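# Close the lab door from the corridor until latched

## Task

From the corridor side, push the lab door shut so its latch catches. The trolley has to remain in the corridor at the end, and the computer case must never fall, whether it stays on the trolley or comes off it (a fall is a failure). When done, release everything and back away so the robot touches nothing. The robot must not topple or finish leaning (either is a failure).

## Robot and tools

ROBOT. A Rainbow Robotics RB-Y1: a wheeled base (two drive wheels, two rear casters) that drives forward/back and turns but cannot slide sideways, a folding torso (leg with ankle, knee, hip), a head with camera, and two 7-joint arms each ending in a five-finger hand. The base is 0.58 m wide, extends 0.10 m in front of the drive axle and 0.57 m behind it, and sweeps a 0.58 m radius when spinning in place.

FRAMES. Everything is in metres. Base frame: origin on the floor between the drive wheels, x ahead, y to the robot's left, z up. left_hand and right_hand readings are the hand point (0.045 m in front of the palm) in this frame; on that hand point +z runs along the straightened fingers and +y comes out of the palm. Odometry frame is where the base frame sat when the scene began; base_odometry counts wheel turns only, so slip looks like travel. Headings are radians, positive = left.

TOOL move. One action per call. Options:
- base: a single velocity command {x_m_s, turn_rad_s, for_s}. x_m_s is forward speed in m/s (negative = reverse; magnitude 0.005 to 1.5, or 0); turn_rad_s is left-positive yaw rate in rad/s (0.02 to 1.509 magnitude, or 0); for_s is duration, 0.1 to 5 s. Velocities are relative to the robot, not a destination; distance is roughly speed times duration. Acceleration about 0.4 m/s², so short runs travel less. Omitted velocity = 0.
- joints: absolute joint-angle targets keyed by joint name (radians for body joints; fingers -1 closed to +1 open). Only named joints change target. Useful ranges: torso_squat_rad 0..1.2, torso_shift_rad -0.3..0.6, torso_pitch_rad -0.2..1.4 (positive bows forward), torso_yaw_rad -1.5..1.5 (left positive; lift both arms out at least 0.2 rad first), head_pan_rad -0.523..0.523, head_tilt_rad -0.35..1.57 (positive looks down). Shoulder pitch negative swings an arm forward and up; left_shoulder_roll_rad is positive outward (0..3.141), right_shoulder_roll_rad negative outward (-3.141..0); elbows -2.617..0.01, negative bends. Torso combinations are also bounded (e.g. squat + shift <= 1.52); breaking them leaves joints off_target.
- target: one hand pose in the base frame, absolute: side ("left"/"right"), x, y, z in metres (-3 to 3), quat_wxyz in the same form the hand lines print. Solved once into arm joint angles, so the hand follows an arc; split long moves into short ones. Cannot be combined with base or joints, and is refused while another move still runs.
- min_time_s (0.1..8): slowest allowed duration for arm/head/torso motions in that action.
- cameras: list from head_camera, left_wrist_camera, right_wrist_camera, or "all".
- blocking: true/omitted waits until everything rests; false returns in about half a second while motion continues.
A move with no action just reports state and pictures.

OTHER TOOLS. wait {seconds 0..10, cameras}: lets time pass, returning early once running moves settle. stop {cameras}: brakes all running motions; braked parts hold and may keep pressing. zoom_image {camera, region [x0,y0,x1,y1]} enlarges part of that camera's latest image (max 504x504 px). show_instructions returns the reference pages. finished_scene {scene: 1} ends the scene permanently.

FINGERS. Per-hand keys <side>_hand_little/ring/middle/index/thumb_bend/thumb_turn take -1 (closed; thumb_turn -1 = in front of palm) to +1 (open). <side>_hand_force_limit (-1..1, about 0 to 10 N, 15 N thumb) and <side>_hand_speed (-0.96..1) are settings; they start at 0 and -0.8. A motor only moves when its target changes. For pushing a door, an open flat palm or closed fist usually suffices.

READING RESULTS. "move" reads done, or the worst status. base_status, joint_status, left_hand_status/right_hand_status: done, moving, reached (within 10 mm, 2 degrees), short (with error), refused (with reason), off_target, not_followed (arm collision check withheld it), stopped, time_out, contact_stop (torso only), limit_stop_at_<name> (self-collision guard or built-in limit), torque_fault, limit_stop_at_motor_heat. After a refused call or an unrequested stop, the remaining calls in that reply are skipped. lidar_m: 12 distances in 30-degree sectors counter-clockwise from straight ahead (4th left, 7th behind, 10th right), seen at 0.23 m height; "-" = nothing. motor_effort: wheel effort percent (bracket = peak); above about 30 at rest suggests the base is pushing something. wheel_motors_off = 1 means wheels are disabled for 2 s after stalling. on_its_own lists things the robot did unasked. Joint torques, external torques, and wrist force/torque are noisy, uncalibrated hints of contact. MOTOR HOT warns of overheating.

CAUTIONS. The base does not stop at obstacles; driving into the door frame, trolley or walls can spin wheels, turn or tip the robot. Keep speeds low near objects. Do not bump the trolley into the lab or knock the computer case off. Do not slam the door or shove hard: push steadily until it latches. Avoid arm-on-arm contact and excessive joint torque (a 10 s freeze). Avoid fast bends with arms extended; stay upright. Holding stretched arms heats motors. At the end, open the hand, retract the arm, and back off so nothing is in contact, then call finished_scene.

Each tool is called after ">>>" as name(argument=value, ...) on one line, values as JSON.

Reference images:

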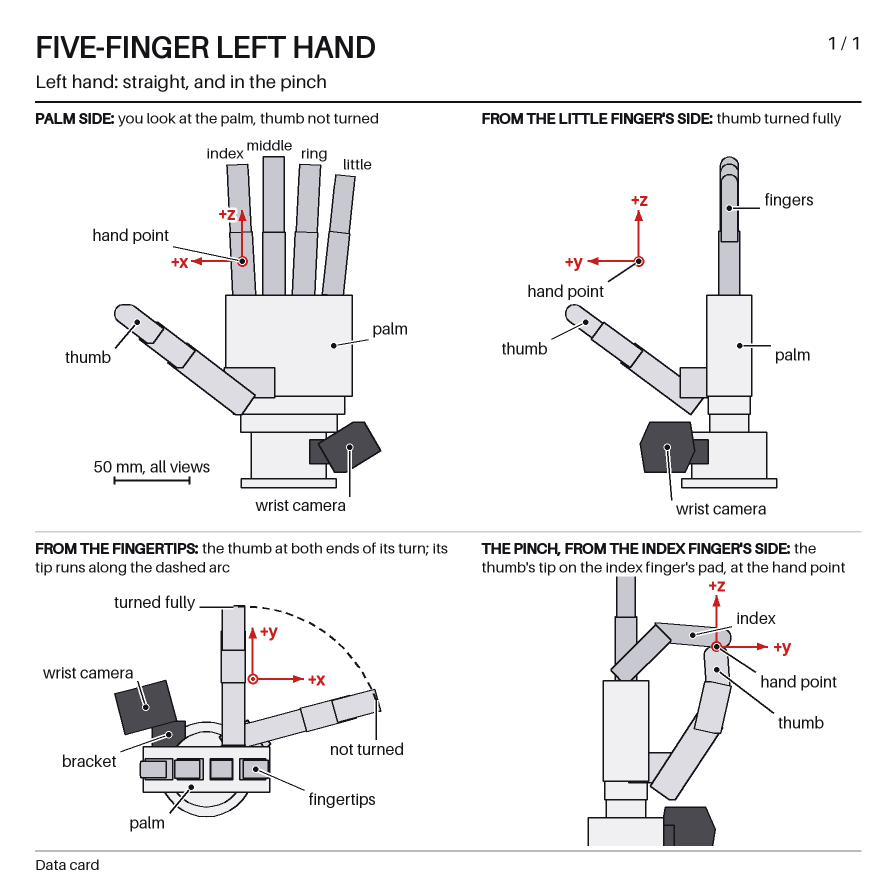

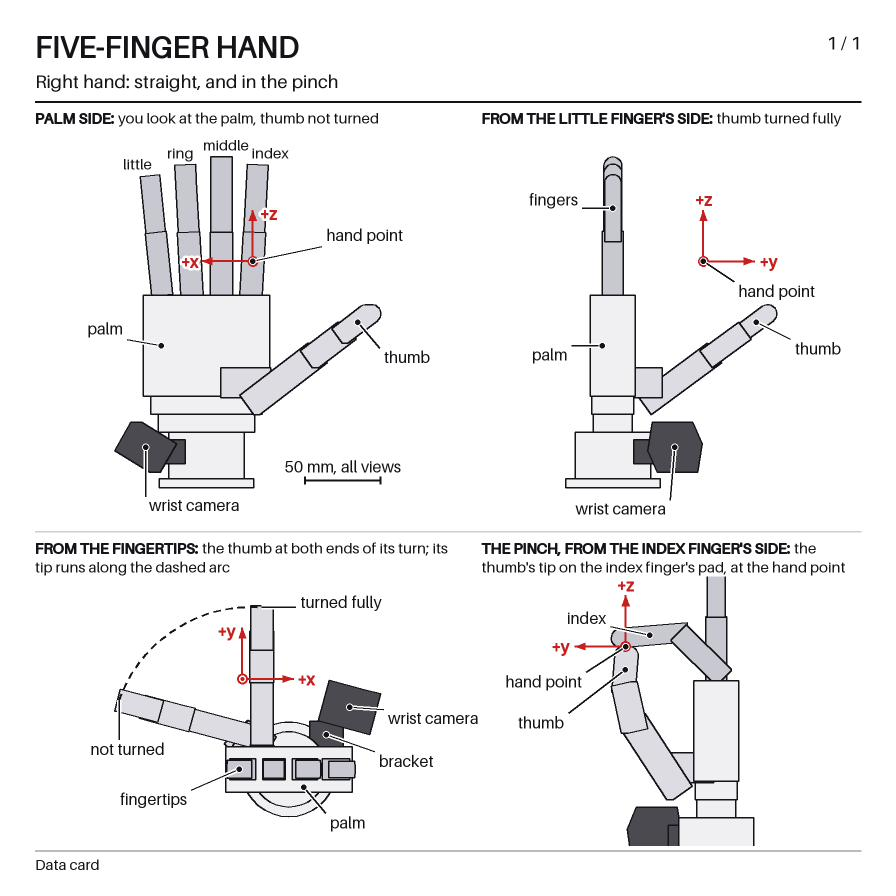

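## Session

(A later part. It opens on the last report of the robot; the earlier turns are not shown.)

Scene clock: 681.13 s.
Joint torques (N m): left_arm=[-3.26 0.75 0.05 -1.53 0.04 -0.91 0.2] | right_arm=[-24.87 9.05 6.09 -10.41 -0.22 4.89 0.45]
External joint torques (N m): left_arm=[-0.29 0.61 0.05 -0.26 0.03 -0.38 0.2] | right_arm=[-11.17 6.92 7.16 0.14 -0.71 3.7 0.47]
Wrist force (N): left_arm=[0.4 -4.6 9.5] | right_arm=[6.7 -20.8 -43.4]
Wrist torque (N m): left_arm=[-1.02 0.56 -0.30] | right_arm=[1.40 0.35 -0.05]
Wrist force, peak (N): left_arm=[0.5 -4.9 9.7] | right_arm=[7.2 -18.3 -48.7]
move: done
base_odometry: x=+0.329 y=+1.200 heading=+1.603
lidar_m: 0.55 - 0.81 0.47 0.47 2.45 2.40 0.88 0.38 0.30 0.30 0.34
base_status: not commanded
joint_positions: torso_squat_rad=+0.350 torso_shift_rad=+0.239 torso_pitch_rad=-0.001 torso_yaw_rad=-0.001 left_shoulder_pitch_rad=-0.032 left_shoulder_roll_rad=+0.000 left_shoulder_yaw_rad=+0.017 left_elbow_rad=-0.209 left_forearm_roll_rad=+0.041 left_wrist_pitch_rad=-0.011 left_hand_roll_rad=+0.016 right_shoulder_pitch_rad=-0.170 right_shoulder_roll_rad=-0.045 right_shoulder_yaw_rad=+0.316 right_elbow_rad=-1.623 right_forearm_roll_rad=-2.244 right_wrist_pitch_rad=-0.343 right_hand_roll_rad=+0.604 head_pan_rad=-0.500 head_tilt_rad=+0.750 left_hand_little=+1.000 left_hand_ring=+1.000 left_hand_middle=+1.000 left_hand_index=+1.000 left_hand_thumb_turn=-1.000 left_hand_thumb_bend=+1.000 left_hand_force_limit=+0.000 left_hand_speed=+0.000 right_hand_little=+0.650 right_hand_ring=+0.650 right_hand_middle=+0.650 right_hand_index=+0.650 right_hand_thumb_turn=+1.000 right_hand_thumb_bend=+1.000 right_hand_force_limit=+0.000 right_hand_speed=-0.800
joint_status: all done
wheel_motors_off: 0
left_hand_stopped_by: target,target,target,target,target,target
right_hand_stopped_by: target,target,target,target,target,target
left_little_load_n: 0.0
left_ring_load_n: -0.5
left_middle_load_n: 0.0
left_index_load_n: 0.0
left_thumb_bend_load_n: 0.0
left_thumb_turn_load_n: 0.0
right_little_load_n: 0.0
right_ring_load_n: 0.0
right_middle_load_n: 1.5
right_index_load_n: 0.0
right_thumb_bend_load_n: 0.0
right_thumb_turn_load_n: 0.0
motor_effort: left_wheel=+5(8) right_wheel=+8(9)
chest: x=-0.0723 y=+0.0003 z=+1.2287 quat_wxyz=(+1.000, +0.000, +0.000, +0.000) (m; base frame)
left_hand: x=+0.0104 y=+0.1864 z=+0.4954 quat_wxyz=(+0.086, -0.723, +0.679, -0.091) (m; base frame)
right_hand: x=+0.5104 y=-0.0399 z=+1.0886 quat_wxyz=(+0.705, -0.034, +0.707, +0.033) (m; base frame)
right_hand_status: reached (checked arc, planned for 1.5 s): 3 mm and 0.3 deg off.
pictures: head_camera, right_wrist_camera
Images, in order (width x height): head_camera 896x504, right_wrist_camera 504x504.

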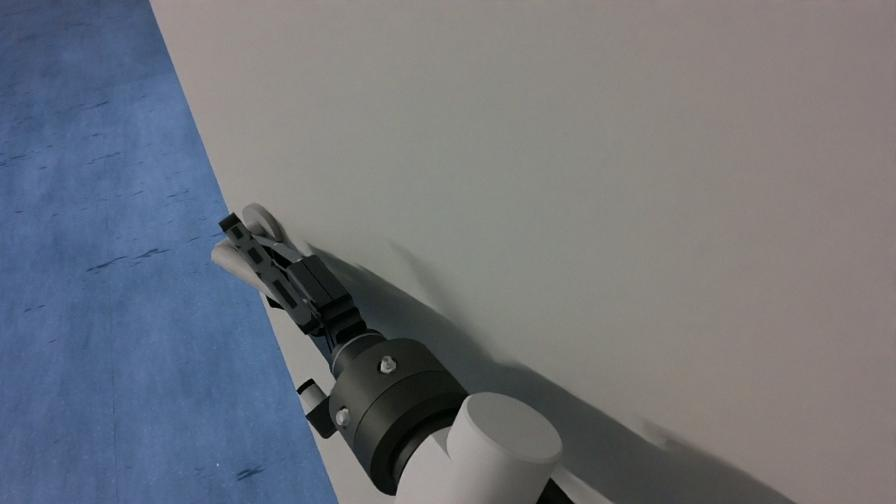

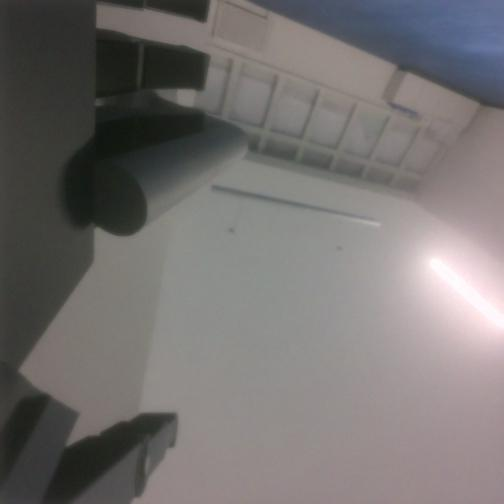

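>>> move(target={"side": "right", "x": 0.488, "y": -0.039, "z": 1.09, "quat_wxyz": [0.70594, -0.04064, 0.70594, 0.04064]}, min_time_s=1)

>>> move(base={"x_m_s": -0.06, "for_s": 0.75})

>>> move(target={"side": "right", "x": 0.4935, "y": 0.0132, "z": 1.09, "quat_wxyz": [0.70302, -0.07587, 0.70302, 0.07587]}, min_time_s=1.5, cameras=["head_camera","right_wrist_camera"])

Scene clock: 697.07 s.
Joint torques (N m): left_arm=[-3.29 1.55 0.62 -1.67 -0.03 -0.66 0.03] | right_arm=[-9.81 -0.26 0.3 -11.51 0.17 1.1 0.21]
External joint torques (N m): left_arm=[-0.34 1.43 0.62 -0.4 -0.04 -0.13 0.03] | right_arm=[2.65 -2.38 1.56 -0.98 -0.32 -0.13 0.24]
Wrist force (N): left_arm=[0.5 -4.5 9.4] | right_arm=[4.9 0.3 1.2]
Wrist torque (N m): left_arm=[-0.97 0.54 -0.30] | right_arm=[-0.09 -0.26 0.21]
Wrist force, peak (N): left_arm=[0.5 -5.1 9.8] | right_arm=[6.4 -20.5 -43.6]
move: done
base_odometry: x=+0.329 y=+1.200 heading=+1.603
lidar_m: 0.52 - 0.80 0.46 0.46 2.44 2.39 0.90 0.37 0.29 0.29 0.33
base_status: not commanded
joint_positions: torso_squat_rad=+0.350 torso_shift_rad=+0.240 torso_pitch_rad=+0.000 torso_yaw_rad=+0.000 left_shoulder_pitch_rad=-0.032 left_shoulder_roll_rad=+0.000 left_shoulder_yaw_rad=+0.017 left_elbow_rad=-0.209 left_forearm_roll_rad=+0.041 left_wrist_pitch_rad=-0.011 left_hand_roll_rad=+0.016 right_shoulder_pitch_rad=-0.100 right_shoulder_roll_rad=-0.077 right_shoulder_yaw_rad=+0.357 right_elbow_rad=-1.717 right_forearm_roll_rad=-2.279 right_wrist_pitch_rad=-0.355 right_hand_roll_rad=+0.629 head_pan_rad=-0.500 head_tilt_rad=+0.750 left_hand_little=+1.000 left_hand_ring=+1.000 left_hand_middle=+1.000 left_hand_index=+1.000 left_hand_thumb_turn=-1.000 left_hand_thumb_bend=+1.000 left_hand_force_limit=+0.000 left_hand_speed=+0.000 right_hand_little=+0.650 right_hand_ring=+0.650 right_hand_middle=+0.650 right_hand_index=+0.650 right_hand_thumb_turn=+1.000 right_hand_thumb_bend=+1.000 right_hand_force_limit=+0.000 right_hand_speed=-0.800
joint_status: all done
wheel_motors_off: 0
left_hand_stopped_by: target,target,target,target,target,target
right_hand_stopped_by: target,target,target,target,target,target
left_little_load_n: 0.0
left_ring_load_n: 0.0
left_middle_load_n: 0.0
left_index_load_n: 0.0
left_thumb_bend_load_n: 0.0
left_thumb_turn_load_n: 0.0
right_little_load_n: 0.0
right_ring_load_n: 0.0
right_middle_load_n: 0.0
right_index_load_n: 0.0
right_thumb_bend_load_n: 0.0
right_thumb_turn_load_n: 0.0
motor_effort: left_wheel=+4(6) right_wheel=-1(9)
chest: x=-0.0719 y=+0.0004 z=+1.2287 quat_wxyz=(+1.000, +0.000, +0.000, +0.000) (m; base frame)
left_hand: x=+0.0104 y=+0.1864 z=+0.4952 quat_wxyz=(+0.086, -0.723, +0.679, -0.091) (m; base frame)
right_hand: x=+0.4886 y=-0.0386 z=+1.0899 quat_wxyz=(+0.706, -0.041, +0.706, +0.041) (m; base frame)
right_hand_status: reached (checked arc, planned for 1.0 s): 1 mm and 0.0 deg off.
pictures: none

Scene clock: 699.03 s.
Joint torques (N m): left_arm=[-3.33 1.62 0.75 -1.47 -0.05 -0.65 0.09] | right_arm=[-10.43 0.4 -0.2 -11.16 0.11 1.41 0.26]
External joint torques (N m): left_arm=[-0.38 1.49 0.76 -0.21 -0.06 -0.12 0.1] | right_arm=[2.03 -1.71 1.06 -0.63 -0.39 0.18 0.29]
Wrist force (N): left_arm=[0.5 -4.8 9.5] | right_arm=[4.8 0.2 1.7]
Wrist torque (N m): left_arm=[-1.05 0.56 -0.29] | right_arm=[-0.18 -0.25 0.20]
Wrist force, peak (N): left_arm=[0.5 -5.2 10.0] | right_arm=[5.0 -4.7 5.7]
move: done
base_odometry: x=+0.331 y=+1.154 heading=+1.603
lidar_m: 0.51 - 0.81 0.46 0.48 2.41 2.34 0.84 0.39 0.30 0.30 0.34
base_status: done (sent for 0.77 of 0.77 s)
joint_positions: torso_squat_rad=+0.350 torso_shift_rad=+0.240 torso_pitch_rad=+0.000 torso_yaw_rad=+0.000 left_shoulder_pitch_rad=-0.032 left_shoulder_roll_rad=+0.000 left_shoulder_yaw_rad=+0.017 left_elbow_rad=-0.209 left_forearm_roll_rad=+0.041 left_wrist_pitch_rad=-0.011 left_hand_roll_rad=+0.016 right_shoulder_pitch_rad=-0.100 right_shoulder_roll_rad=-0.078 right_shoulder_yaw_rad=+0.357 right_elbow_rad=-1.718 right_forearm_roll_rad=-2.279 right_wrist_pitch_rad=-0.355 right_hand_roll_rad=+0.629 head_pan_rad=-0.500 head_tilt_rad=+0.750 left_hand_little=+1.000 left_hand_ring=+1.000 left_hand_middle=+1.000 left_hand_index=+1.000 left_hand_thumb_turn=-1.000 left_hand_thumb_bend=+1.000 left_hand_force_limit=+0.000 left_hand_speed=+0.000 right_hand_little=+0.650 right_hand_ring=+0.650 right_hand_middle=+0.650 right_hand_index=+0.650 right_hand_thumb_turn=+1.000 right_hand_thumb_bend=+1.000 right_hand_force_limit=+0.000 right_hand_speed=-0.800
joint_status: not commanded
wheel_motors_off: 0
left_hand_stopped_by: target,target,target,target,target,target
right_hand_stopped_by: target,target,target,target,target,target
left_little_load_n: 0.0
left_ring_load_n: 0.0
left_middle_load_n: 0.0
left_index_load_n: 0.0
left_thumb_bend_load_n: 0.0
left_thumb_turn_load_n: 0.0
right_little_load_n: 0.0
right_ring_load_n: 0.0
right_middle_load_n: 0.0
right_index_load_n: 0.0
right_thumb_bend_load_n: 0.0
right_thumb_turn_load_n: 0.0
motor_effort: left_wheel=+4(20) right_wheel=-2(18)
chest: x=-0.0717 y=+0.0004 z=+1.2286 quat_wxyz=(+1.000, +0.000, +0.000, +0.000) (m; base frame)
left_hand: x=+0.0104 y=+0.1864 z=+0.4952 quat_wxyz=(+0.086, -0.723, +0.679, -0.090) (m; base frame)
right_hand: x=+0.4887 y=-0.0387 z=+1.0897 quat_wxyz=(+0.706, -0.041, +0.706, +0.041) (m; base frame)
pictures: none

Scene clock: 700.87 s.
Joint torques (N m): left_arm=[-3.13 1.32 0.29 -1.63 -0.09 -0.79 0.15] | right_arm=[-13.78 3.99 0.87 -11.08 0.07 1.9 0.24]
External joint torques (N m): left_arm=[-0.19 1.19 0.3 -0.37 -0.11 -0.27 0.15] | right_arm=[-0.14 1.09 2.3 -0.56 -0.37 0.58 0.27]
Wrist force (N): left_arm=[0.3 -4.4 9.4] | right_arm=[4.8 -2.9 3.1]
Wrist torque (N m): left_arm=[-0.99 0.59 -0.31] | right_arm=[-0.13 -0.35 0.15]
Wrist force, peak (N): left_arm=[0.4 -5.1 9.8] | right_arm=[5.6 -9.3 0.3]
move: done
base_odometry: x=+0.331 y=+1.154 heading=+1.603
lidar_m: 0.46 - 0.82 0.46 0.48 2.39 2.35 0.84 0.39 0.29 0.29 0.31
base_status: not commanded
joint_positions: torso_squat_rad=+0.350 torso_shift_rad=+0.240 torso_pitch_rad=+0.000 torso_yaw_rad=+0.000 left_shoulder_pitch_rad=-0.032 left_shoulder_roll_rad=+0.000 left_shoulder_yaw_rad=+0.017 left_elbow_rad=-0.209 left_forearm_roll_rad=+0.041 left_wrist_pitch_rad=-0.011 left_hand_roll_rad=+0.016 right_shoulder_pitch_rad=-0.189 right_shoulder_roll_rad=-0.058 right_shoulder_yaw_rad=+0.403 right_elbow_rad=-1.620 right_forearm_roll_rad=-2.307 right_wrist_pitch_rad=-0.323 right_hand_roll_rad=+0.632 head_pan_rad=-0.500 head_tilt_rad=+0.750 left_hand_little=+1.000 left_hand_ring=+1.000 left_hand_middle=+1.000 left_hand_index=+1.000 left_hand_thumb_turn=-1.000 left_hand_thumb_bend=+1.000 left_hand_force_limit=+0.000 left_hand_speed=+0.000 right_hand_little=+0.650 right_hand_ring=+0.650 right_hand_middle=+0.650 right_hand_index=+0.650 right_hand_thumb_turn=+1.000 right_hand_thumb_bend=+1.000 right_hand_force_limit=+0.000 right_hand_speed=-0.800
joint_status: all done
wheel_motors_off: 0
left_hand_stopped_by: target,target,target,target,target,target
right_hand_stopped_by: target,target,target,target,target,target
left_little_load_n: 0.0
left_ring_load_n: 0.0
left_middle_load_n: 0.0
left_index_load_n: 0.0
left_thumb_bend_load_n: 0.0
left_thumb_turn_load_n: 0.0
right_little_load_n: 0.0
right_ring_load_n: 0.0
right_middle_load_n: 2.5
right_index_load_n: 0.0
right_thumb_bend_load_n: 0.0
right_thumb_turn_load_n: -0.5
motor_effort: left_wheel=+4(4) right_wheel=-1(4)
chest: x=-0.0717 y=+0.0004 z=+1.2286 quat_wxyz=(+1.000, +0.000, +0.000, +0.000) (m; base frame)
left_hand: x=+0.0104 y=+0.1864 z=+0.4952 quat_wxyz=(+0.086, -0.723, +0.679, -0.090) (m; base frame)
right_hand: x=+0.4933 y=+0.0126 z=+1.0898 quat_wxyz=(+0.703, -0.076, +0.703, +0.075) (m; base frame)
right_hand_status: reached (checked arc, planned for 1.5 s): 1 mm and 0.1 deg off.
pictures: head_camera, right_wrist_camera
Images, in order (width x height): head_camera 896x504, right_wrist_camera 504x504.

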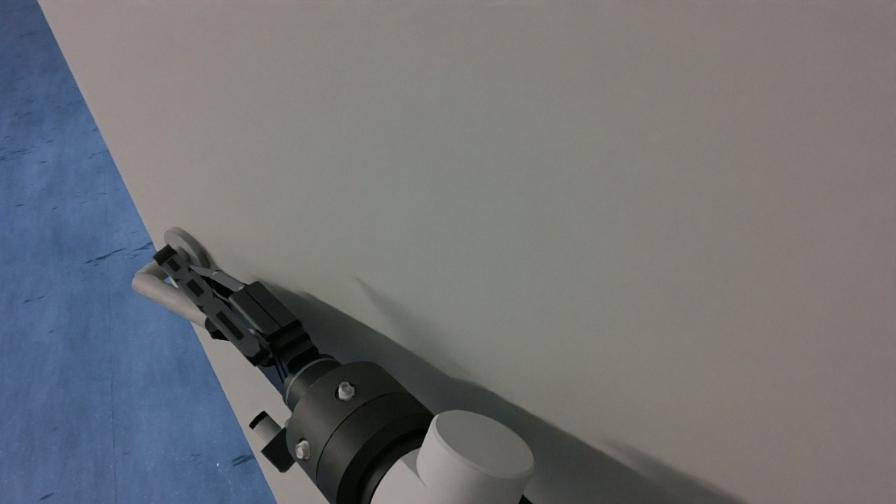

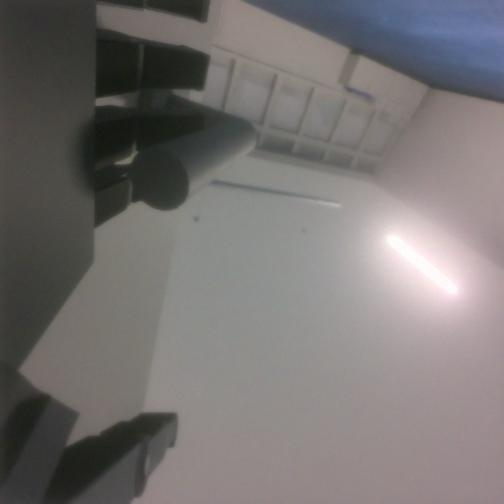

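>>> move(base={"x_m_s": -0.06, "for_s": 0.77}, joints={"head_pan_rad": -0.25})

>>> move(target={"side": "right", "x": 0.4736, "y": 0.0836, "z": 1.09, "quat_wxyz": [0.69536, -0.12833, 0.69536, 0.12833]}, min_time_s=1.8, cameras=["right_wrist_camera"])

>>> move(base={"x_m_s": -0.06, "for_s": 0.77})

>>> move(target={"side": "right", "x": 0.443, "y": 0.143, "z": 1.09, "quat_wxyz": [0.68379, -0.18007, 0.68379, 0.18007]}, min_time_s=1.8, cameras=["head_camera","right_wrist_camera"])

Scene clock: 712.53 s.
Joint torques (N m): left_arm=[-3 1.57 -0.24 -1.52 -0.12 -0.38 0.35] | right_arm=[-12.79 3.85 -0.35 -11.32 0.2 1.5 0.28]
External joint torques (N m): left_arm=[-0.05 1.44 -0.23 -0.26 -0.13 0.15 0.35] | right_arm=[0.84 0.96 1.11 -0.79 -0.24 0.27 0.31]
Wrist force (N): left_arm=[0.4 -4.5 9.5] | right_arm=[5.4 0.1 1.5]
Wrist torque (N m): left_arm=[-1.00 0.55 -0.30] | right_arm=[-0.16 -0.31 0.25]
Wrist force, peak (N): left_arm=[0.5 -5.4 9.7] | right_arm=[5.4 -6.1 5.9]
move: done
base_odometry: x=+0.332 y=+1.108 heading=+1.603
lidar_m: 0.45 - 0.82 0.45 0.49 2.34 2.30 0.81 0.43 0.30 0.29 0.31
base_status: done (sent for 0.77 of 0.77 s)
joint_positions: torso_squat_rad=+0.350 torso_shift_rad=+0.240 torso_pitch_rad=+0.000 torso_yaw_rad=+0.000 left_shoulder_pitch_rad=-0.032 left_shoulder_roll_rad=+0.000 left_shoulder_yaw_rad=+0.017 left_elbow_rad=-0.209 left_forearm_roll_rad=+0.041 left_wrist_pitch_rad=-0.011 left_hand_roll_rad=+0.016 right_shoulder_pitch_rad=-0.190 right_shoulder_roll_rad=-0.058 right_shoulder_yaw_rad=+0.403 right_elbow_rad=-1.620 right_forearm_roll_rad=-2.307 right_wrist_pitch_rad=-0.323 right_hand_roll_rad=+0.632 head_pan_rad=-0.250 head_tilt_rad=+0.750 left_hand_little=+1.000 left_hand_ring=+1.000 left_hand_middle=+1.000 left_hand_index=+1.000 left_hand_thumb_turn=-1.000 left_hand_thumb_bend=+1.000 left_hand_force_limit=+0.000 left_hand_speed=+0.000 right_hand_little=+0.650 right_hand_ring=+0.650 right_hand_middle=+0.650 right_hand_index=+0.650 right_hand_thumb_turn=+1.000 right_hand_thumb_bend=+1.000 right_hand_force_limit=+0.000 right_hand_speed=-0.800
joint_status: all done
wheel_motors_off: 0
left_hand_stopped_by: target,target,target,target,target,target
right_hand_stopped_by: target,target,target,target,target,target
left_little_load_n: 0.0
left_ring_load_n: 0.0
left_middle_load_n: 0.0
left_index_load_n: 0.0
left_thumb_bend_load_n: 0.0
left_thumb_turn_load_n: 0.5
right_little_load_n: 0.0
right_ring_load_n: 0.0
right_middle_load_n: 0.0
right_index_load_n: 0.0
right_thumb_bend_load_n: 0.0
right_thumb_turn_load_n: 0.0
motor_effort: left_wheel=+3(22) right_wheel=-3(17)
chest: x=-0.0717 y=+0.0004 z=+1.2286 quat_wxyz=(+1.000, +0.000, +0.000, +0.000) (m; base frame)
left_hand: x=+0.0104 y=+0.1865 z=+0.4952 quat_wxyz=(+0.086, -0.723, +0.679, -0.090) (m; base frame)
right_hand: x=+0.4932 y=+0.0128 z=+1.0899 quat_wxyz=(+0.703, -0.076, +0.703, +0.076) (m; base frame)
pictures: none

Scene clock: 714.67 s.
Joint torques (N m): left_arm=[-4.15 0.98 0.58 -1.4 0.17 -0.73 -0.09] | right_arm=[-19.03 18.8 23.71 -11.28 -1.84 10.4 1.14]
External joint torques (N m): left_arm=[-1.21 0.83 0.58 -0.13 0.16 -0.2 -0.09] | right_arm=[-4.93 14.86 25.56 -0.79 -2.21 9.15 1.16]
Wrist force (N): left_arm=[0.6 -4.7 9.5] | right_arm=[0.8 -40.3 -7.0]
Wrist torque (N m): left_arm=[-1.04 0.53 -0.29] | right_arm=[1.55 -0.34 -0.43]
Wrist force, peak (N): left_arm=[0.5 -4.8 9.9] | right_arm=[1.1 -40.8 -7.0]
move: done
base_odometry: x=+0.332 y=+1.108 heading=+1.603
lidar_m: 0.40 - 0.82 0.45 0.49 2.35 2.30 0.82 0.45 0.29 0.28 0.30
base_status: not commanded
joint_positions: torso_squat_rad=+0.350 torso_shift_rad=+0.240 torso_pitch_rad=+0.000 torso_yaw_rad=-0.001 left_shoulder_pitch_rad=-0.032 left_shoulder_roll_rad=+0.000 left_shoulder_yaw_rad=+0.017 left_elbow_rad=-0.209 left_forearm_roll_rad=+0.041 left_wrist_pitch_rad=-0.011 left_hand_roll_rad=+0.016 right_shoulder_pitch_rad=-0.254 right_shoulder_roll_rad=-0.048 right_shoulder_yaw_rad=+0.493 right_elbow_rad=-1.555 right_forearm_roll_rad=-2.358 right_wrist_pitch_rad=-0.286 right_hand_roll_rad=+0.644 head_pan_rad=-0.250 head_tilt_rad=+0.750 left_hand_little=+1.000 left_hand_ring=+1.000 left_hand_middle=+1.000 left_hand_index=+1.000 left_hand_thumb_turn=-1.000 left_hand_thumb_bend=+1.000 left_hand_force_limit=+0.000 left_hand_speed=+0.000 right_hand_little=+0.650 right_hand_ring=+0.650 right_hand_middle=+0.772 right_hand_index=+0.651 right_hand_thumb_turn=+1.000 right_hand_thumb_bend=+1.000 right_hand_force_limit=+0.000 right_hand_speed=-0.800
joint_status: all done
wheel_motors_off: 0
left_hand_stopped_by: target,target,target,target,target,target
right_hand_stopped_by: target,target,target,target,target,target
left_little_load_n: 0.0
left_ring_load_n: 0.0
left_middle_load_n: -0.5
left_index_load_n: 0.0
left_thumb_bend_load_n: -0.5
left_thumb_turn_load_n: 0.0
right_little_load_n: 0.0
right_ring_load_n: 0.0
right_middle_load_n: 30.5
right_index_load_n: 5.5
right_thumb_bend_load_n: -0.5
right_thumb_turn_load_n: -0.5
motor_effort: left_wheel=-5(6) right_wheel=+16(17)
chest: x=-0.0716 y=+0.0000 z=+1.2286 quat_wxyz=(+1.000, +0.000, +0.000, +0.000) (m; base frame)
left_hand: x=+0.0105 y=+0.1864 z=+0.4953 quat_wxyz=(+0.086, -0.723, +0.679, -0.090) (m; base frame)
right_hand: x=+0.4756 y=+0.0776 z=+1.0886 quat_wxyz=(+0.695, -0.126, +0.697, +0.124) (m; base frame)
right_hand_status: reached (checked arc, planned for 1.8 s): 6 mm and 0.6 deg off.
pictures: right_wrist_camera
Images, in order (width x height): right_wrist_camera 504x504.

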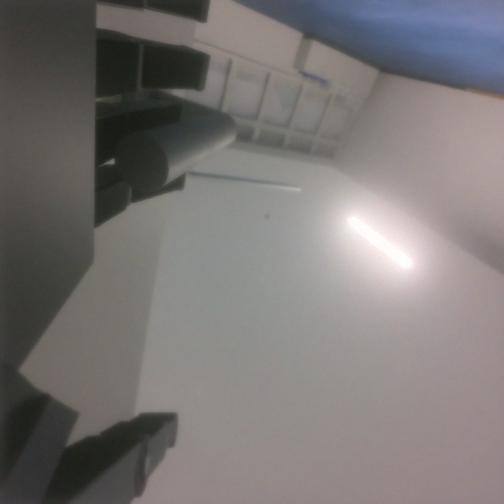

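Scene clock: 716.53 s.
Joint torques (N m): left_arm=[-3.5 1.12 0.1 -1.43 -0.06 -1 0.19] | right_arm=[-13.38 5.07 -0.63 -11.01 0 1.58 0.31]
External joint torques (N m): left_arm=[-0.56 0.99 0.1 -0.16 -0.08 -0.47 0.19] | right_arm=[0.7 1.01 1.21 -0.52 -0.37 0.32 0.33]
Wrist force (N): left_arm=[0.6 -4.9 9.3] | right_arm=[4.5 0.7 1.9]
Wrist torque (N m): left_arm=[-1.04 0.52 -0.28] | right_arm=[-0.08 -0.19 0.19]
Wrist force, peak (N): left_arm=[0.5 -5.1 9.7] | right_arm=[0.5 -39.8 -6.4]
move: done
base_odometry: x=+0.334 y=+1.062 heading=+1.603
lidar_m: 0.37 - 0.84 0.45 2.98 2.31 2.26 0.76 0.45 0.31 0.27 0.29
base_status: done (sent for 0.77 of 0.77 s)
joint_positions: torso_squat_rad=+0.350 torso_shift_rad=+0.240 torso_pitch_rad=+0.000 torso_yaw_rad=+0.000 left_shoulder_pitch_rad=-0.032 left_shoulder_roll_rad=+0.000 left_shoulder_yaw_rad=+0.017 left_elbow_rad=-0.209 left_forearm_roll_rad=+0.041 left_wrist_pitch_rad=-0.011 left_hand_roll_rad=+0.016 right_shoulder_pitch_rad=-0.255 right_shoulder_roll_rad=-0.044 right_shoulder_yaw_rad=+0.499 right_elbow_rad=-1.555 right_forearm_roll_rad=-2.358 right_wrist_pitch_rad=-0.284 right_hand_roll_rad=+0.644 head_pan_rad=-0.250 head_tilt_rad=+0.750 left_hand_little=+1.000 left_hand_ring=+1.000 left_hand_middle=+1.000 left_hand_index=+1.000 left_hand_thumb_turn=-1.000 left_hand_thumb_bend=+1.000 left_hand_force_limit=+0.000 left_hand_speed=+0.000 right_hand_little=+0.650 right_hand_ring=+0.650 right_hand_middle=+0.768 right_hand_index=+0.650 right_hand_thumb_turn=+1.000 right_hand_thumb_bend=+1.000 right_hand_force_limit=+0.000 right_hand_speed=-0.800
joint_status: not commanded
wheel_motors_off: 0
left_hand_stopped_by: target,target,target,target,target,target
right_hand_stopped_by: target,target,target,target,target,target
left_little_load_n: 0.0
left_ring_load_n: 0.0
left_middle_load_n: 0.0
left_index_load_n: 0.0
left_thumb_bend_load_n: 0.0
left_thumb_turn_load_n: 0.0
right_little_load_n: 0.0
right_ring_load_n: 0.0
right_middle_load_n: 0.0
right_index_load_n: 0.0
right_thumb_bend_load_n: 0.0
right_thumb_turn_load_n: 0.0
motor_effort: left_wheel=-3(35) right_wheel=+3(12)
chest: x=-0.0717 y=+0.0004 z=+1.2286 quat_wxyz=(+1.000, +0.000, +0.000, +0.000) (m; base frame)
left_hand: x=+0.0104 y=+0.1865 z=+0.4952 quat_wxyz=(+0.086, -0.723, +0.679, -0.090) (m; base frame)
right_hand: x=+0.4732 y=+0.0831 z=+1.0900 quat_wxyz=(+0.695, -0.128, +0.696, +0.128) (m; base frame)
pictures: none

Scene clock: 718.67 s.
Joint torques (N m): left_arm=[-3.28 0.66 0.13 -1.93 -0.17 -0.6 0] | right_arm=[-17.25 16.63 20.81 -12.31 -1.47 9.57 0.87]
External joint torques (N m): left_arm=[-0.35 0.51 0.13 -0.67 -0.19 -0.07 0] | right_arm=[-2.95 11.93 23.33 -1.92 -1.77 8.3 0.89]
Wrist force (N): left_arm=[0.5 -4.7 9.5] | right_arm=[0.5 -36.2 -5.1]
Wrist torque (N m): left_arm=[-1.03 0.56 -0.29] | right_arm=[1.53 -0.41 -0.46]
Wrist force, peak (N): left_arm=[0.6 -5.0 9.8] | right_arm=[0.8 -38.9 -2.0]
move: done
base_odometry: x=+0.334 y=+1.062 heading=+1.602
lidar_m: 0.35 - 0.84 0.44 2.96 2.30 2.24 0.77 0.44 0.30 0.26 0.28
base_status: not commanded
joint_positions: torso_squat_rad=+0.350 torso_shift_rad=+0.240 torso_pitch_rad=+0.000 torso_yaw_rad=-0.001 left_shoulder_pitch_rad=-0.032 left_shoulder_roll_rad=+0.000 left_shoulder_yaw_rad=+0.017 left_elbow_rad=-0.209 left_forearm_roll_rad=+0.041 left_wrist_pitch_rad=-0.011 left_hand_roll_rad=+0.016 right_shoulder_pitch_rad=-0.312 right_shoulder_roll_rad=-0.054 right_shoulder_yaw_rad=+0.597 right_elbow_rad=-1.514 right_forearm_roll_rad=-2.426 right_wrist_pitch_rad=-0.249 right_hand_roll_rad=+0.649 head_pan_rad=-0.250 head_tilt_rad=+0.750 left_hand_little=+1.000 left_hand_ring=+1.000 left_hand_middle=+1.000 left_hand_index=+1.000 left_hand_thumb_turn=-1.000 left_hand_thumb_bend=+1.000 left_hand_force_limit=+0.000 left_hand_speed=+0.000 right_hand_little=+0.650 right_hand_ring=+0.650 right_hand_middle=+0.807 right_hand_index=+0.650 right_hand_thumb_turn=+1.000 right_hand_thumb_bend=+1.000 right_hand_force_limit=+0.000 right_hand_speed=-0.800
joint_status: all done
wheel_motors_off: 0
left_hand_stopped_by: target,target,target,target,target,target
right_hand_stopped_by: target,target,target,target,target,target
left_little_load_n: 0.0
left_ring_load_n: 0.0
left_middle_load_n: 0.0
left_index_load_n: 0.0
left_thumb_bend_load_n: 0.0
left_thumb_turn_load_n: 0.0
right_little_load_n: 0.0
right_ring_load_n: 0.0
right_middle_load_n: 29.5
right_index_load_n: 1.0
right_thumb_bend_load_n: 0.0
right_thumb_turn_load_n: 0.0
motor_effort: left_wheel=-8(13) right_wheel=+24(26)
chest: x=-0.0716 y=+0.0001 z=+1.2286 quat_wxyz=(+1.000, +0.000, +0.000, +0.000) (m; base frame)
left_hand: x=+0.0105 y=+0.1864 z=+0.4953 quat_wxyz=(+0.086, -0.723, +0.679, -0.090) (m; base frame)
right_hand: x=+0.4458 y=+0.1380 z=+1.0888 quat_wxyz=(+0.684, -0.177, +0.685, +0.176) (m; base frame)
right_hand_status: reached (checked arc, planned for 1.8 s): 6 mm and 0.6 deg off.
pictures: head_camera, right_wrist_camera
Images, in order (width x height): head_camera 896x504, right_wrist_camera 504x504.

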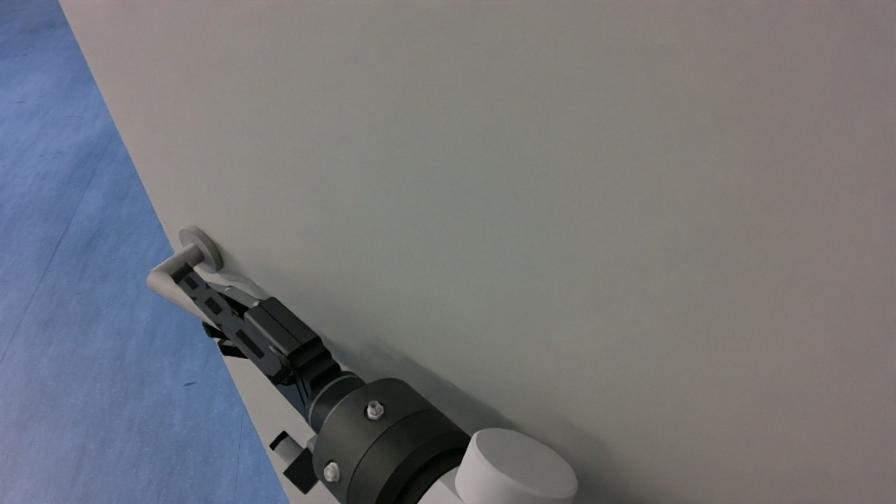

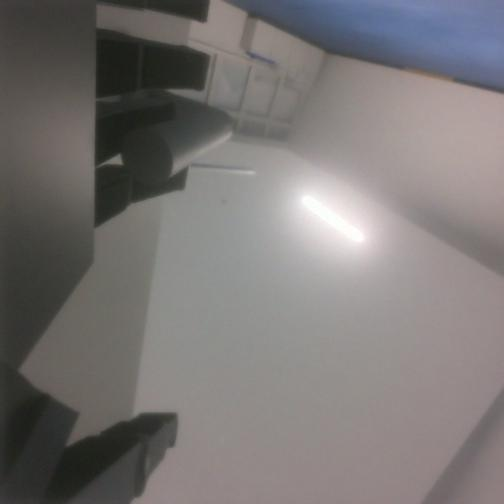

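>>> move(target={"side": "right", "x": 0.4687, "y": 0.155, "z": 1.09, "quat_wxyz": [0.68379, -0.18007, 0.68379, 0.18007]}, min_time_s=1)

>>> move(base={"x_m_s": -0.06, "for_s": 0.67}, cameras=["head_camera","right_wrist_camera"])

Scene clock: 764.83 s.
Joint torques (N m): left_arm=[-3.99 0.66 0.22 -1.61 -0.04 -0.66 0.09] | right_arm=[-18.52 19.06 12.18 -12.92 -0.54 7.49 0]
External joint torques (N m): left_arm=[-1.05 0.51 0.22 -0.35 -0.05 -0.13 0.09] | right_arm=[-2.7 14.4 14.64 -2.54 -0.8 6.3 0.02]
Wrist force (N): left_arm=[0.6 -4.9 9.5] | right_arm=[3.3 -27.5 -4.2]
Wrist torque (N m): left_arm=[-1.05 0.53 -0.27] | right_arm=[0.20 -0.05 -0.58]
Wrist force, peak (N): left_arm=[0.7 -4.9 9.8] | right_arm=[0.9 -37.6 -4.1]
move: done
base_odometry: x=+0.334 y=+1.062 heading=+1.602
lidar_m: 0.35 - 0.83 0.45 2.96 2.31 2.25 0.77 0.44 0.29 0.27 0.27
base_status: not commanded
joint_positions: torso_squat_rad=+0.350 torso_shift_rad=+0.240 torso_pitch_rad=+0.000 torso_yaw_rad=-0.001 left_shoulder_pitch_rad=-0.032 left_shoulder_roll_rad=+0.000 left_shoulder_yaw_rad=+0.017 left_elbow_rad=-0.209 left_forearm_roll_rad=+0.041 left_wrist_pitch_rad=-0.011 left_hand_roll_rad=+0.016 right_shoulder_pitch_rad=-0.411 right_shoulder_roll_rad=-0.004 right_shoulder_yaw_rad=+0.553 right_elbow_rad=-1.365 right_forearm_roll_rad=-2.390 right_wrist_pitch_rad=-0.207 right_hand_roll_rad=+0.604 head_pan_rad=-0.250 head_tilt_rad=+0.750 left_hand_little=+1.000 left_hand_ring=+1.000 left_hand_middle=+1.000 left_hand_index=+1.000 left_hand_thumb_turn=-1.000 left_hand_thumb_bend=+1.000 left_hand_force_limit=+0.000 left_hand_speed=+0.000 right_hand_little=+0.650 right_hand_ring=+0.650 right_hand_middle=+0.804 right_hand_index=+0.650 right_hand_thumb_turn=+1.000 right_hand_thumb_bend=+1.000 right_hand_force_limit=+0.000 right_hand_speed=-0.800
joint_status: all done
wheel_motors_off: 0
left_hand_stopped_by: target,target,target,target,target,target
right_hand_stopped_by: target,target,target,target,target,target
left_little_load_n: 0.0
left_ring_load_n: 0.0
left_middle_load_n: 0.0
left_index_load_n: 0.0
left_thumb_bend_load_n: -0.5
left_thumb_turn_load_n: 0.0
right_little_load_n: 0.5
right_ring_load_n: 0.0
right_middle_load_n: 8.0
right_index_load_n: 0.0
right_thumb_bend_load_n: 0.0
right_thumb_turn_load_n: 0.0
motor_effort: left_wheel=-8(9) right_wheel=+21(25)
chest: x=-0.0717 y=+0.0000 z=+1.2286 quat_wxyz=(+1.000, +0.000, +0.000, +0.000) (m; base frame)
left_hand: x=+0.0106 y=+0.1864 z=+0.4953 quat_wxyz=(+0.086, -0.723, +0.679, -0.090) (m; base frame)
right_hand: x=+0.4703 y=+0.1515 z=+1.0886 quat_wxyz=(+0.682, -0.180, +0.687, +0.177) (m; base frame)
right_hand_status: reached (checked arc, planned for 1.0 s): 4 mm and 0.5 deg off.
pictures: none

Scene clock: 766.23 s.
Joint torques (N m): left_arm=[-3.43 1.11 0.06 -1.61 0.17 -0.76 0.16] | right_arm=[-15.15 2.58 -4.66 -10.65 0.03 1.04 -0.01]
External joint torques (N m): left_arm=[-0.48 0.98 0.06 -0.35 0.15 -0.23 0.16] | right_arm=[0.64 -2.16 -2.2 -0.28 -0.23 -0.14 0.02]
Wrist force (N): left_arm=[0.6 -4.8 9.7] | right_arm=[6.3 0.5 1.8]
Wrist torque (N m): left_arm=[-1.06 0.54 -0.26] | right_arm=[-0.12 -0.48 0.17]
Wrist force, peak (N): left_arm=[0.4 -5.0 9.8] | right_arm=[1.2 -22.8 14.8]
move: done
base_odometry: x=+0.335 y=+1.022 heading=+1.602
lidar_m: 0.34 0.64 0.86 0.45 2.90 2.27 2.21 0.74 0.44 0.32 0.27 0.28
base_status: done (sent for 0.67 of 0.67 s)
joint_positions: torso_squat_rad=+0.350 torso_shift_rad=+0.240 torso_pitch_rad=+0.000 torso_yaw_rad=+0.000 left_shoulder_pitch_rad=-0.032 left_shoulder_roll_rad=+0.000 left_shoulder_yaw_rad=+0.017 left_elbow_rad=-0.209 left_forearm_roll_rad=+0.041 left_wrist_pitch_rad=-0.011 left_hand_roll_rad=+0.016 right_shoulder_pitch_rad=-0.412 right_shoulder_roll_rad=+0.000 right_shoulder_yaw_rad=+0.557 right_elbow_rad=-1.366 right_forearm_roll_rad=-2.390 right_wrist_pitch_rad=-0.206 right_hand_roll_rad=+0.604 head_pan_rad=-0.250 head_tilt_rad=+0.750 left_hand_little=+1.000 left_hand_ring=+1.000 left_hand_middle=+1.000 left_hand_index=+1.000 left_hand_thumb_turn=-1.000 left_hand_thumb_bend=+1.000 left_hand_force_limit=+0.000 left_hand_speed=+0.000 right_hand_little=+0.650 right_hand_ring=+0.650 right_hand_middle=+0.802 right_hand_index=+0.650 right_hand_thumb_turn=+1.000 right_hand_thumb_bend=+1.000 right_hand_force_limit=+0.000 right_hand_speed=-0.800
joint_status: not commanded
wheel_motors_off: 0
left_hand_stopped_by: target,target,target,target,target,target
right_hand_stopped_by: target,target,target,target,target,target
left_little_load_n: 0.0
left_ring_load_n: 0.0
left_middle_load_n: 0.0
left_index_load_n: -0.5
left_thumb_bend_load_n: 0.0
left_thumb_turn_load_n: 0.0
right_little_load_n: 0.0
right_ring_load_n: -0.5
right_middle_load_n: 0.0
right_index_load_n: 0.0
right_thumb_bend_load_n: 0.0
right_thumb_turn_load_n: 0.0
motor_effort: left_wheel=-1(32) right_wheel=+2(14)
chest: x=-0.0718 y=+0.0005 z=+1.2286 quat_wxyz=(+1.000, +0.000, +0.000, +0.000) (m; base frame)
left_hand: x=+0.0103 y=+0.1865 z=+0.4952 quat_wxyz=(+0.086, -0.723, +0.679, -0.091) (m; base frame)
right_hand: x=+0.4678 y=+0.1562 z=+1.0901 quat_wxyz=(+0.682, -0.182, +0.685, +0.181) (m; base frame)
pictures: head_camera, right_wrist_camera
Images, in order (width x height): head_camera 896x504, right_wrist_camera 504x504.

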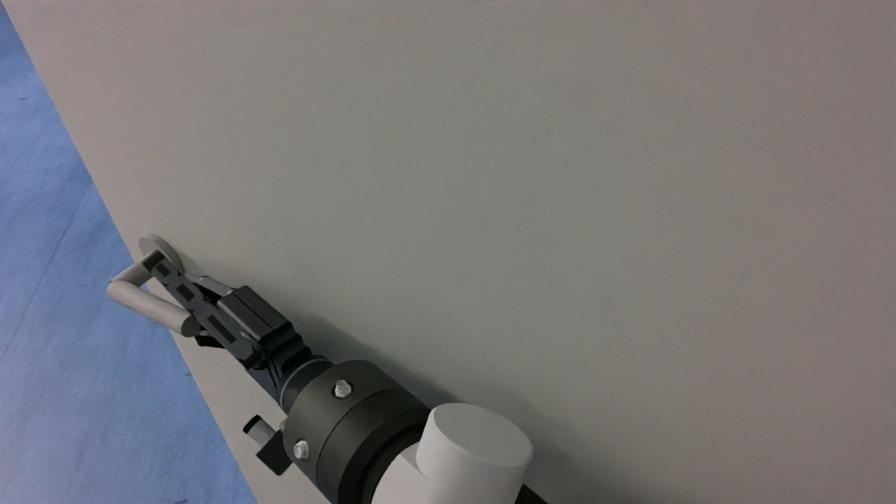

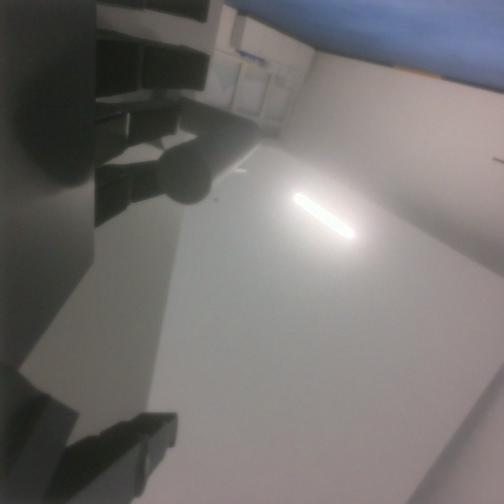

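>>> move(target={"side": "right", "x": 0.4538, "y": 0.194, "z": 1.09, "quat_wxyz": [0.67957, -0.19542, 0.67957, 0.19542]}, min_time_s=1.5, cameras=["head_camera","right_wrist_camera"])

>>> move(base={"x_m_s": -0.06, "for_s": 0.67})

>>> move(target={"side": "right", "x": 0.4197, "y": 0.2394, "z": 1.09, "quat_wxyz": [0.6678, -0.23247, 0.6678, 0.23247]}, min_time_s=1.5, cameras=["head_camera","right_wrist_camera"])

Scene clock: 772.47 s.
Joint torques (N m): left_arm=[-3.74 1.12 0.3 -1.33 0 -0.74 0.03] | right_arm=[-16.16 5.32 -4.02 -10.02 0.34 0.41 -0.37]
External joint torques (N m): left_arm=[-0.79 1 0.3 -0.07 -0.01 -0.21 0.03] | right_arm=[-0.01 0.15 -0.88 0.08 -0.12 -0.37 -0.34]
Wrist force (N): left_arm=[0.3 -4.9 9.4] | right_arm=[6.8 2.8 -1.4]
Wrist torque (N m): left_arm=[-1.06 0.59 -0.31] | right_arm=[-0.12 -0.42 0.24]
Wrist force, peak (N): left_arm=[0.6 -5.1 9.8] | right_arm=[4.7 -10.6 -1.9]
move: done
base_odometry: x=+0.335 y=+1.022 heading=+1.602
lidar_m: 0.30 0.53 0.86 0.45 2.90 2.26 2.21 0.73 0.43 0.30 0.25 0.26
base_status: not commanded
joint_positions: torso_squat_rad=+0.350 torso_shift_rad=+0.240 torso_pitch_rad=+0.000 torso_yaw_rad=+0.000 left_shoulder_pitch_rad=-0.032 left_shoulder_roll_rad=+0.000 left_shoulder_yaw_rad=+0.017 left_elbow_rad=-0.209 left_forearm_roll_rad=+0.041 left_wrist_pitch_rad=-0.011 left_hand_roll_rad=+0.016 right_shoulder_pitch_rad=-0.488 right_shoulder_roll_rad=+0.000 right_shoulder_yaw_rad=+0.671 right_elbow_rad=-1.313 right_forearm_roll_rad=-2.241 right_wrist_pitch_rad=-0.265 right_hand_roll_rad=+0.372 head_pan_rad=-0.250 head_tilt_rad=+0.750 left_hand_little=+1.000 left_hand_ring=+1.000 left_hand_middle=+1.000 left_hand_index=+1.000 left_hand_thumb_turn=-1.000 left_hand_thumb_bend=+1.000 left_hand_force_limit=+0.000 left_hand_speed=+0.000 right_hand_little=+0.650 right_hand_ring=+0.650 right_hand_middle=+0.802 right_hand_index=+0.650 right_hand_thumb_turn=+1.000 right_hand_thumb_bend=+1.000 right_hand_force_limit=+0.000 right_hand_speed=-0.800
joint_status: all done
wheel_motors_off: 0
left_hand_stopped_by: target,target,target,target,target,target
right_hand_stopped_by: target,target,target,target,target,target
left_little_load_n: 0.0
left_ring_load_n: 0.0
left_middle_load_n: 0.0
left_index_load_n: 0.0
left_thumb_bend_load_n: 0.0
left_thumb_turn_load_n: 0.0
right_little_load_n: 0.0
right_ring_load_n: 0.0
right_middle_load_n: -4.5
right_index_load_n: 0.0
right_thumb_bend_load_n: 0.0
right_thumb_turn_load_n: 0.0
motor_effort: left_wheel=-3(3) right_wheel=+2(5)
chest: x=-0.0718 y=+0.0004 z=+1.2286 quat_wxyz=(+1.000, +0.000, +0.000, +0.000) (m; base frame)
left_hand: x=+0.0104 y=+0.1865 z=+0.4952 quat_wxyz=(+0.086, -0.723, +0.679, -0.090) (m; base frame)
right_hand: x=+0.4537 y=+0.1935 z=+1.0902 quat_wxyz=(+0.675, -0.199, +0.683, +0.195) (m; base frame)
right_hand_status: reached (checked arc, planned for 1.5 s): 1 mm and 0.8 deg off.
pictures: head_camera, right_wrist_camera
Images, in order (width x height): head_camera 896x504, right_wrist_camera 504x504.

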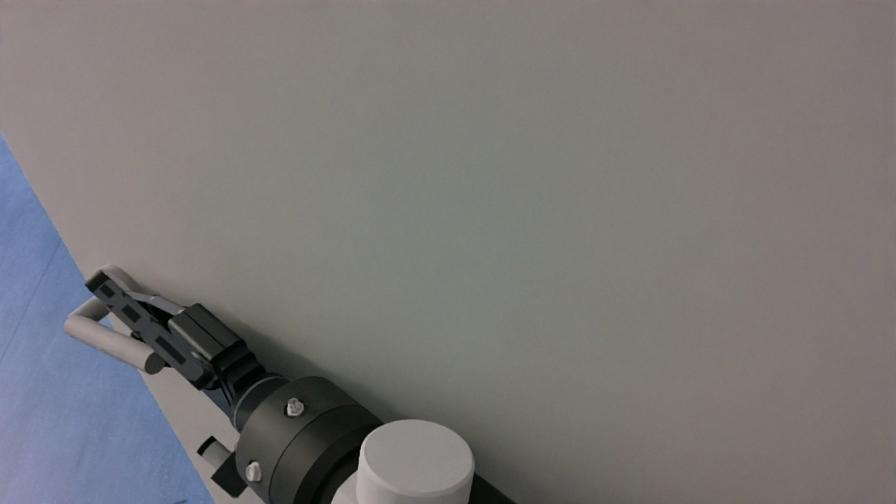

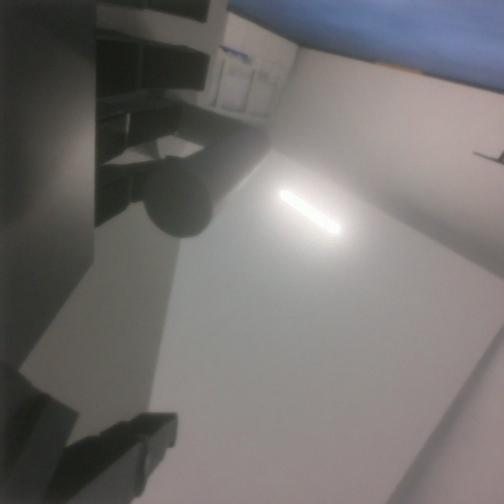

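Scene clock: 774.13 s.
Joint torques (N m): left_arm=[-3.81 0.52 0.35 -1.21 0.04 -0.85 0.22] | right_arm=[-15.36 5.91 -1.89 -10.98 0.36 1.07 -0.43]
External joint torques (N m): left_arm=[-0.86 0.4 0.36 0.05 0.03 -0.32 0.22] | right_arm=[0.79 0.87 1.38 -0.89 -0.1 0.31 -0.4]
Wrist force (N): left_arm=[0.5 -4.9 9.3] | right_arm=[6.4 0.4 2.0]
Wrist torque (N m): left_arm=[-1.06 0.53 -0.28] | right_arm=[-0.15 -0.53 0.16]
Wrist force, peak (N): left_arm=[0.6 -5.1 9.9] | right_arm=[5.9 -9.7 7.2]
move: done
base_odometry: x=+0.336 y=+0.982 heading=+1.602
lidar_m: 0.32 0.51 0.47 0.45 2.86 2.23 2.17 0.70 1.08 0.32 0.28 0.27
base_status: done (sent for 0.67 of 0.67 s)
joint_positions: torso_squat_rad=+0.350 torso_shift_rad=+0.240 torso_pitch_rad=+0.000 torso_yaw_rad=+0.000 left_shoulder_pitch_rad=-0.032 left_shoulder_roll_rad=+0.000 left_shoulder_yaw_rad=+0.017 left_elbow_rad=-0.209 left_forearm_roll_rad=+0.041 left_wrist_pitch_rad=-0.011 left_hand_roll_rad=+0.016 right_shoulder_pitch_rad=-0.488 right_shoulder_roll_rad=+0.000 right_shoulder_yaw_rad=+0.671 right_elbow_rad=-1.313 right_forearm_roll_rad=-2.241 right_wrist_pitch_rad=-0.265 right_hand_roll_rad=+0.372 head_pan_rad=-0.250 head_tilt_rad=+0.750 left_hand_little=+1.000 left_hand_ring=+1.000 left_hand_middle=+1.000 left_hand_index=+1.000 left_hand_thumb_turn=-1.000 left_hand_thumb_bend=+1.000 left_hand_force_limit=+0.000 left_hand_speed=+0.000 right_hand_little=+0.650 right_hand_ring=+0.650 right_hand_middle=+0.802 right_hand_index=+0.650 right_hand_thumb_turn=+1.000 right_hand_thumb_bend=+1.000 right_hand_force_limit=+0.000 right_hand_speed=-0.800
joint_status: not commanded
wheel_motors_off: 0
left_hand_stopped_by: target,target,target,target,target,target
right_hand_stopped_by: target,target,target,target,target,target
left_little_load_n: 0.0
left_ring_load_n: 0.0
left_middle_load_n: 0.5
left_index_load_n: 0.0
left_thumb_bend_load_n: 0.0
left_thumb_turn_load_n: 0.0
right_little_load_n: 0.0
right_ring_load_n: 0.0
right_middle_load_n: 0.0
right_index_load_n: 0.0
right_thumb_bend_load_n: 0.0
right_thumb_turn_load_n: 0.0
motor_effort: left_wheel=-3(25) right_wheel=+3(13)
chest: x=-0.0717 y=+0.0005 z=+1.2286 quat_wxyz=(+1.000, +0.000, +0.000, +0.000) (m; base frame)
left_hand: x=+0.0104 y=+0.1865 z=+0.4952 quat_wxyz=(+0.086, -0.723, +0.679, -0.090) (m; base frame)
right_hand: x=+0.4540 y=+0.1934 z=+1.0901 quat_wxyz=(+0.675, -0.199, +0.683, +0.195) (m; base frame)
pictures: none

Scene clock: 775.97 s.
Joint torques (N m): left_arm=[-3.54 0.54 0.15 -1.4 -0.01 -0.69 -0.07] | right_arm=[-16.35 2.76 -6.85 -9.68 0.48 0.24 -0.48]
External joint torques (N m): left_arm=[-0.59 0.42 0.16 -0.14 -0.02 -0.16 -0.07] | right_arm=[-0.29 -2.7 -2.69 0.07 -0.03 -0.26 -0.45]
Wrist force (N): left_arm=[0.5 -4.8 9.6] | right_arm=[5.7 -0.2 1.3]
Wrist torque (N m): left_arm=[-1.05 0.55 -0.28] | right_arm=[-0.21 -0.41 0.11]
Wrist force, peak (N): left_arm=[0.3 -5.1 9.7] | right_arm=[7.7 13.9 -15.7]
move: done
base_odometry: x=+0.336 y=+0.982 heading=+1.602
lidar_m: 0.29 0.46 0.48 0.46 2.87 2.22 2.17 0.70 1.07 0.33 0.26 0.26
base_status: not commanded
joint_positions: torso_squat_rad=+0.350 torso_shift_rad=+0.240 torso_pitch_rad=+0.000 torso_yaw_rad=+0.000 left_shoulder_pitch_rad=-0.032 left_shoulder_roll_rad=+0.000 left_shoulder_yaw_rad=+0.017 left_elbow_rad=-0.209 left_forearm_roll_rad=+0.041 left_wrist_pitch_rad=-0.011 left_hand_roll_rad=+0.016 right_shoulder_pitch_rad=-0.548 right_shoulder_roll_rad=+0.000 right_shoulder_yaw_rad=+0.789 right_elbow_rad=-1.286 right_forearm_roll_rad=-2.212 right_wrist_pitch_rad=-0.268 right_hand_roll_rad=+0.260 head_pan_rad=-0.250 head_tilt_rad=+0.750 left_hand_little=+1.000 left_hand_ring=+1.000 left_hand_middle=+1.000 left_hand_index=+1.000 left_hand_thumb_turn=-1.000 left_hand_thumb_bend=+1.000 left_hand_force_limit=+0.000 left_hand_speed=+0.000 right_hand_little=+0.650 right_hand_ring=+0.650 right_hand_middle=+0.802 right_hand_index=+0.650 right_hand_thumb_turn=+1.000 right_hand_thumb_bend=+1.000 right_hand_force_limit=+0.000 right_hand_speed=-0.800
joint_status: all done
wheel_motors_off: 0
left_hand_stopped_by: target,target,target,target,target,target
right_hand_stopped_by: target,target,target,target,target,target
left_little_load_n: 0.0
left_ring_load_n: 0.0
left_middle_load_n: 0.0
left_index_load_n: 0.0
left_thumb_bend_load_n: 0.0
left_thumb_turn_load_n: 0.0
right_little_load_n: 0.0
right_ring_load_n: 0.0
right_middle_load_n: 0.0
right_index_load_n: 0.0
right_thumb_bend_load_n: 0.0
right_thumb_turn_load_n: 0.0
motor_effort: left_wheel=-1(8) right_wheel=+3(5)
chest: x=-0.0718 y=+0.0004 z=+1.2286 quat_wxyz=(+1.000, +0.000, +0.000, +0.000) (m; base frame)
left_hand: x=+0.0104 y=+0.1865 z=+0.4952 quat_wxyz=(+0.086, -0.723, +0.679, -0.090) (m; base frame)
right_hand: x=+0.4190 y=+0.2391 z=+1.0905 quat_wxyz=(+0.663, -0.237, +0.671, +0.232) (m; base frame)
right_hand_status: reached (checked arc, planned for 1.5 s): 1 mm and 0.8 deg off.
pictures: head_camera, right_wrist_camera
Images, in order (width x height): head_camera 896x504, right_wrist_camera 504x504.

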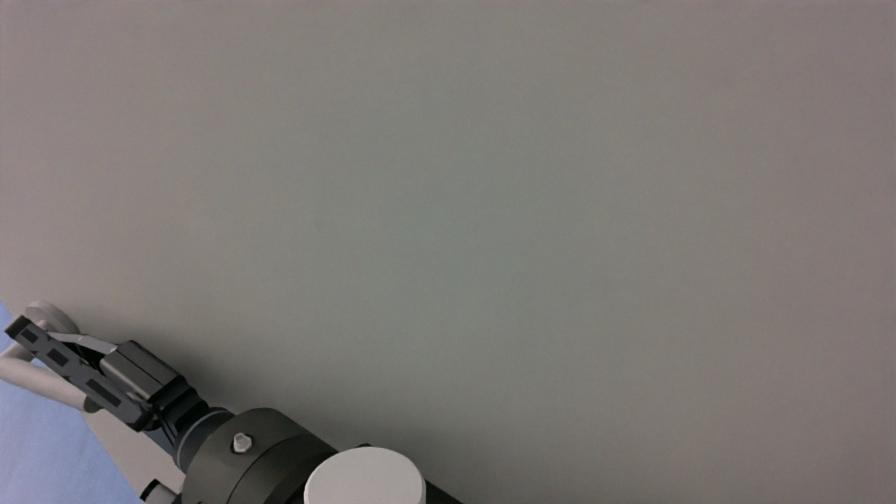

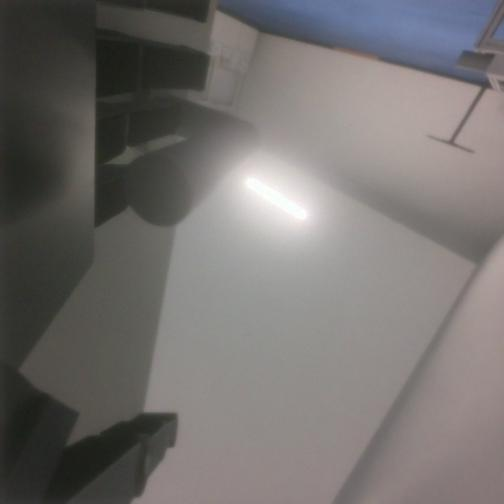

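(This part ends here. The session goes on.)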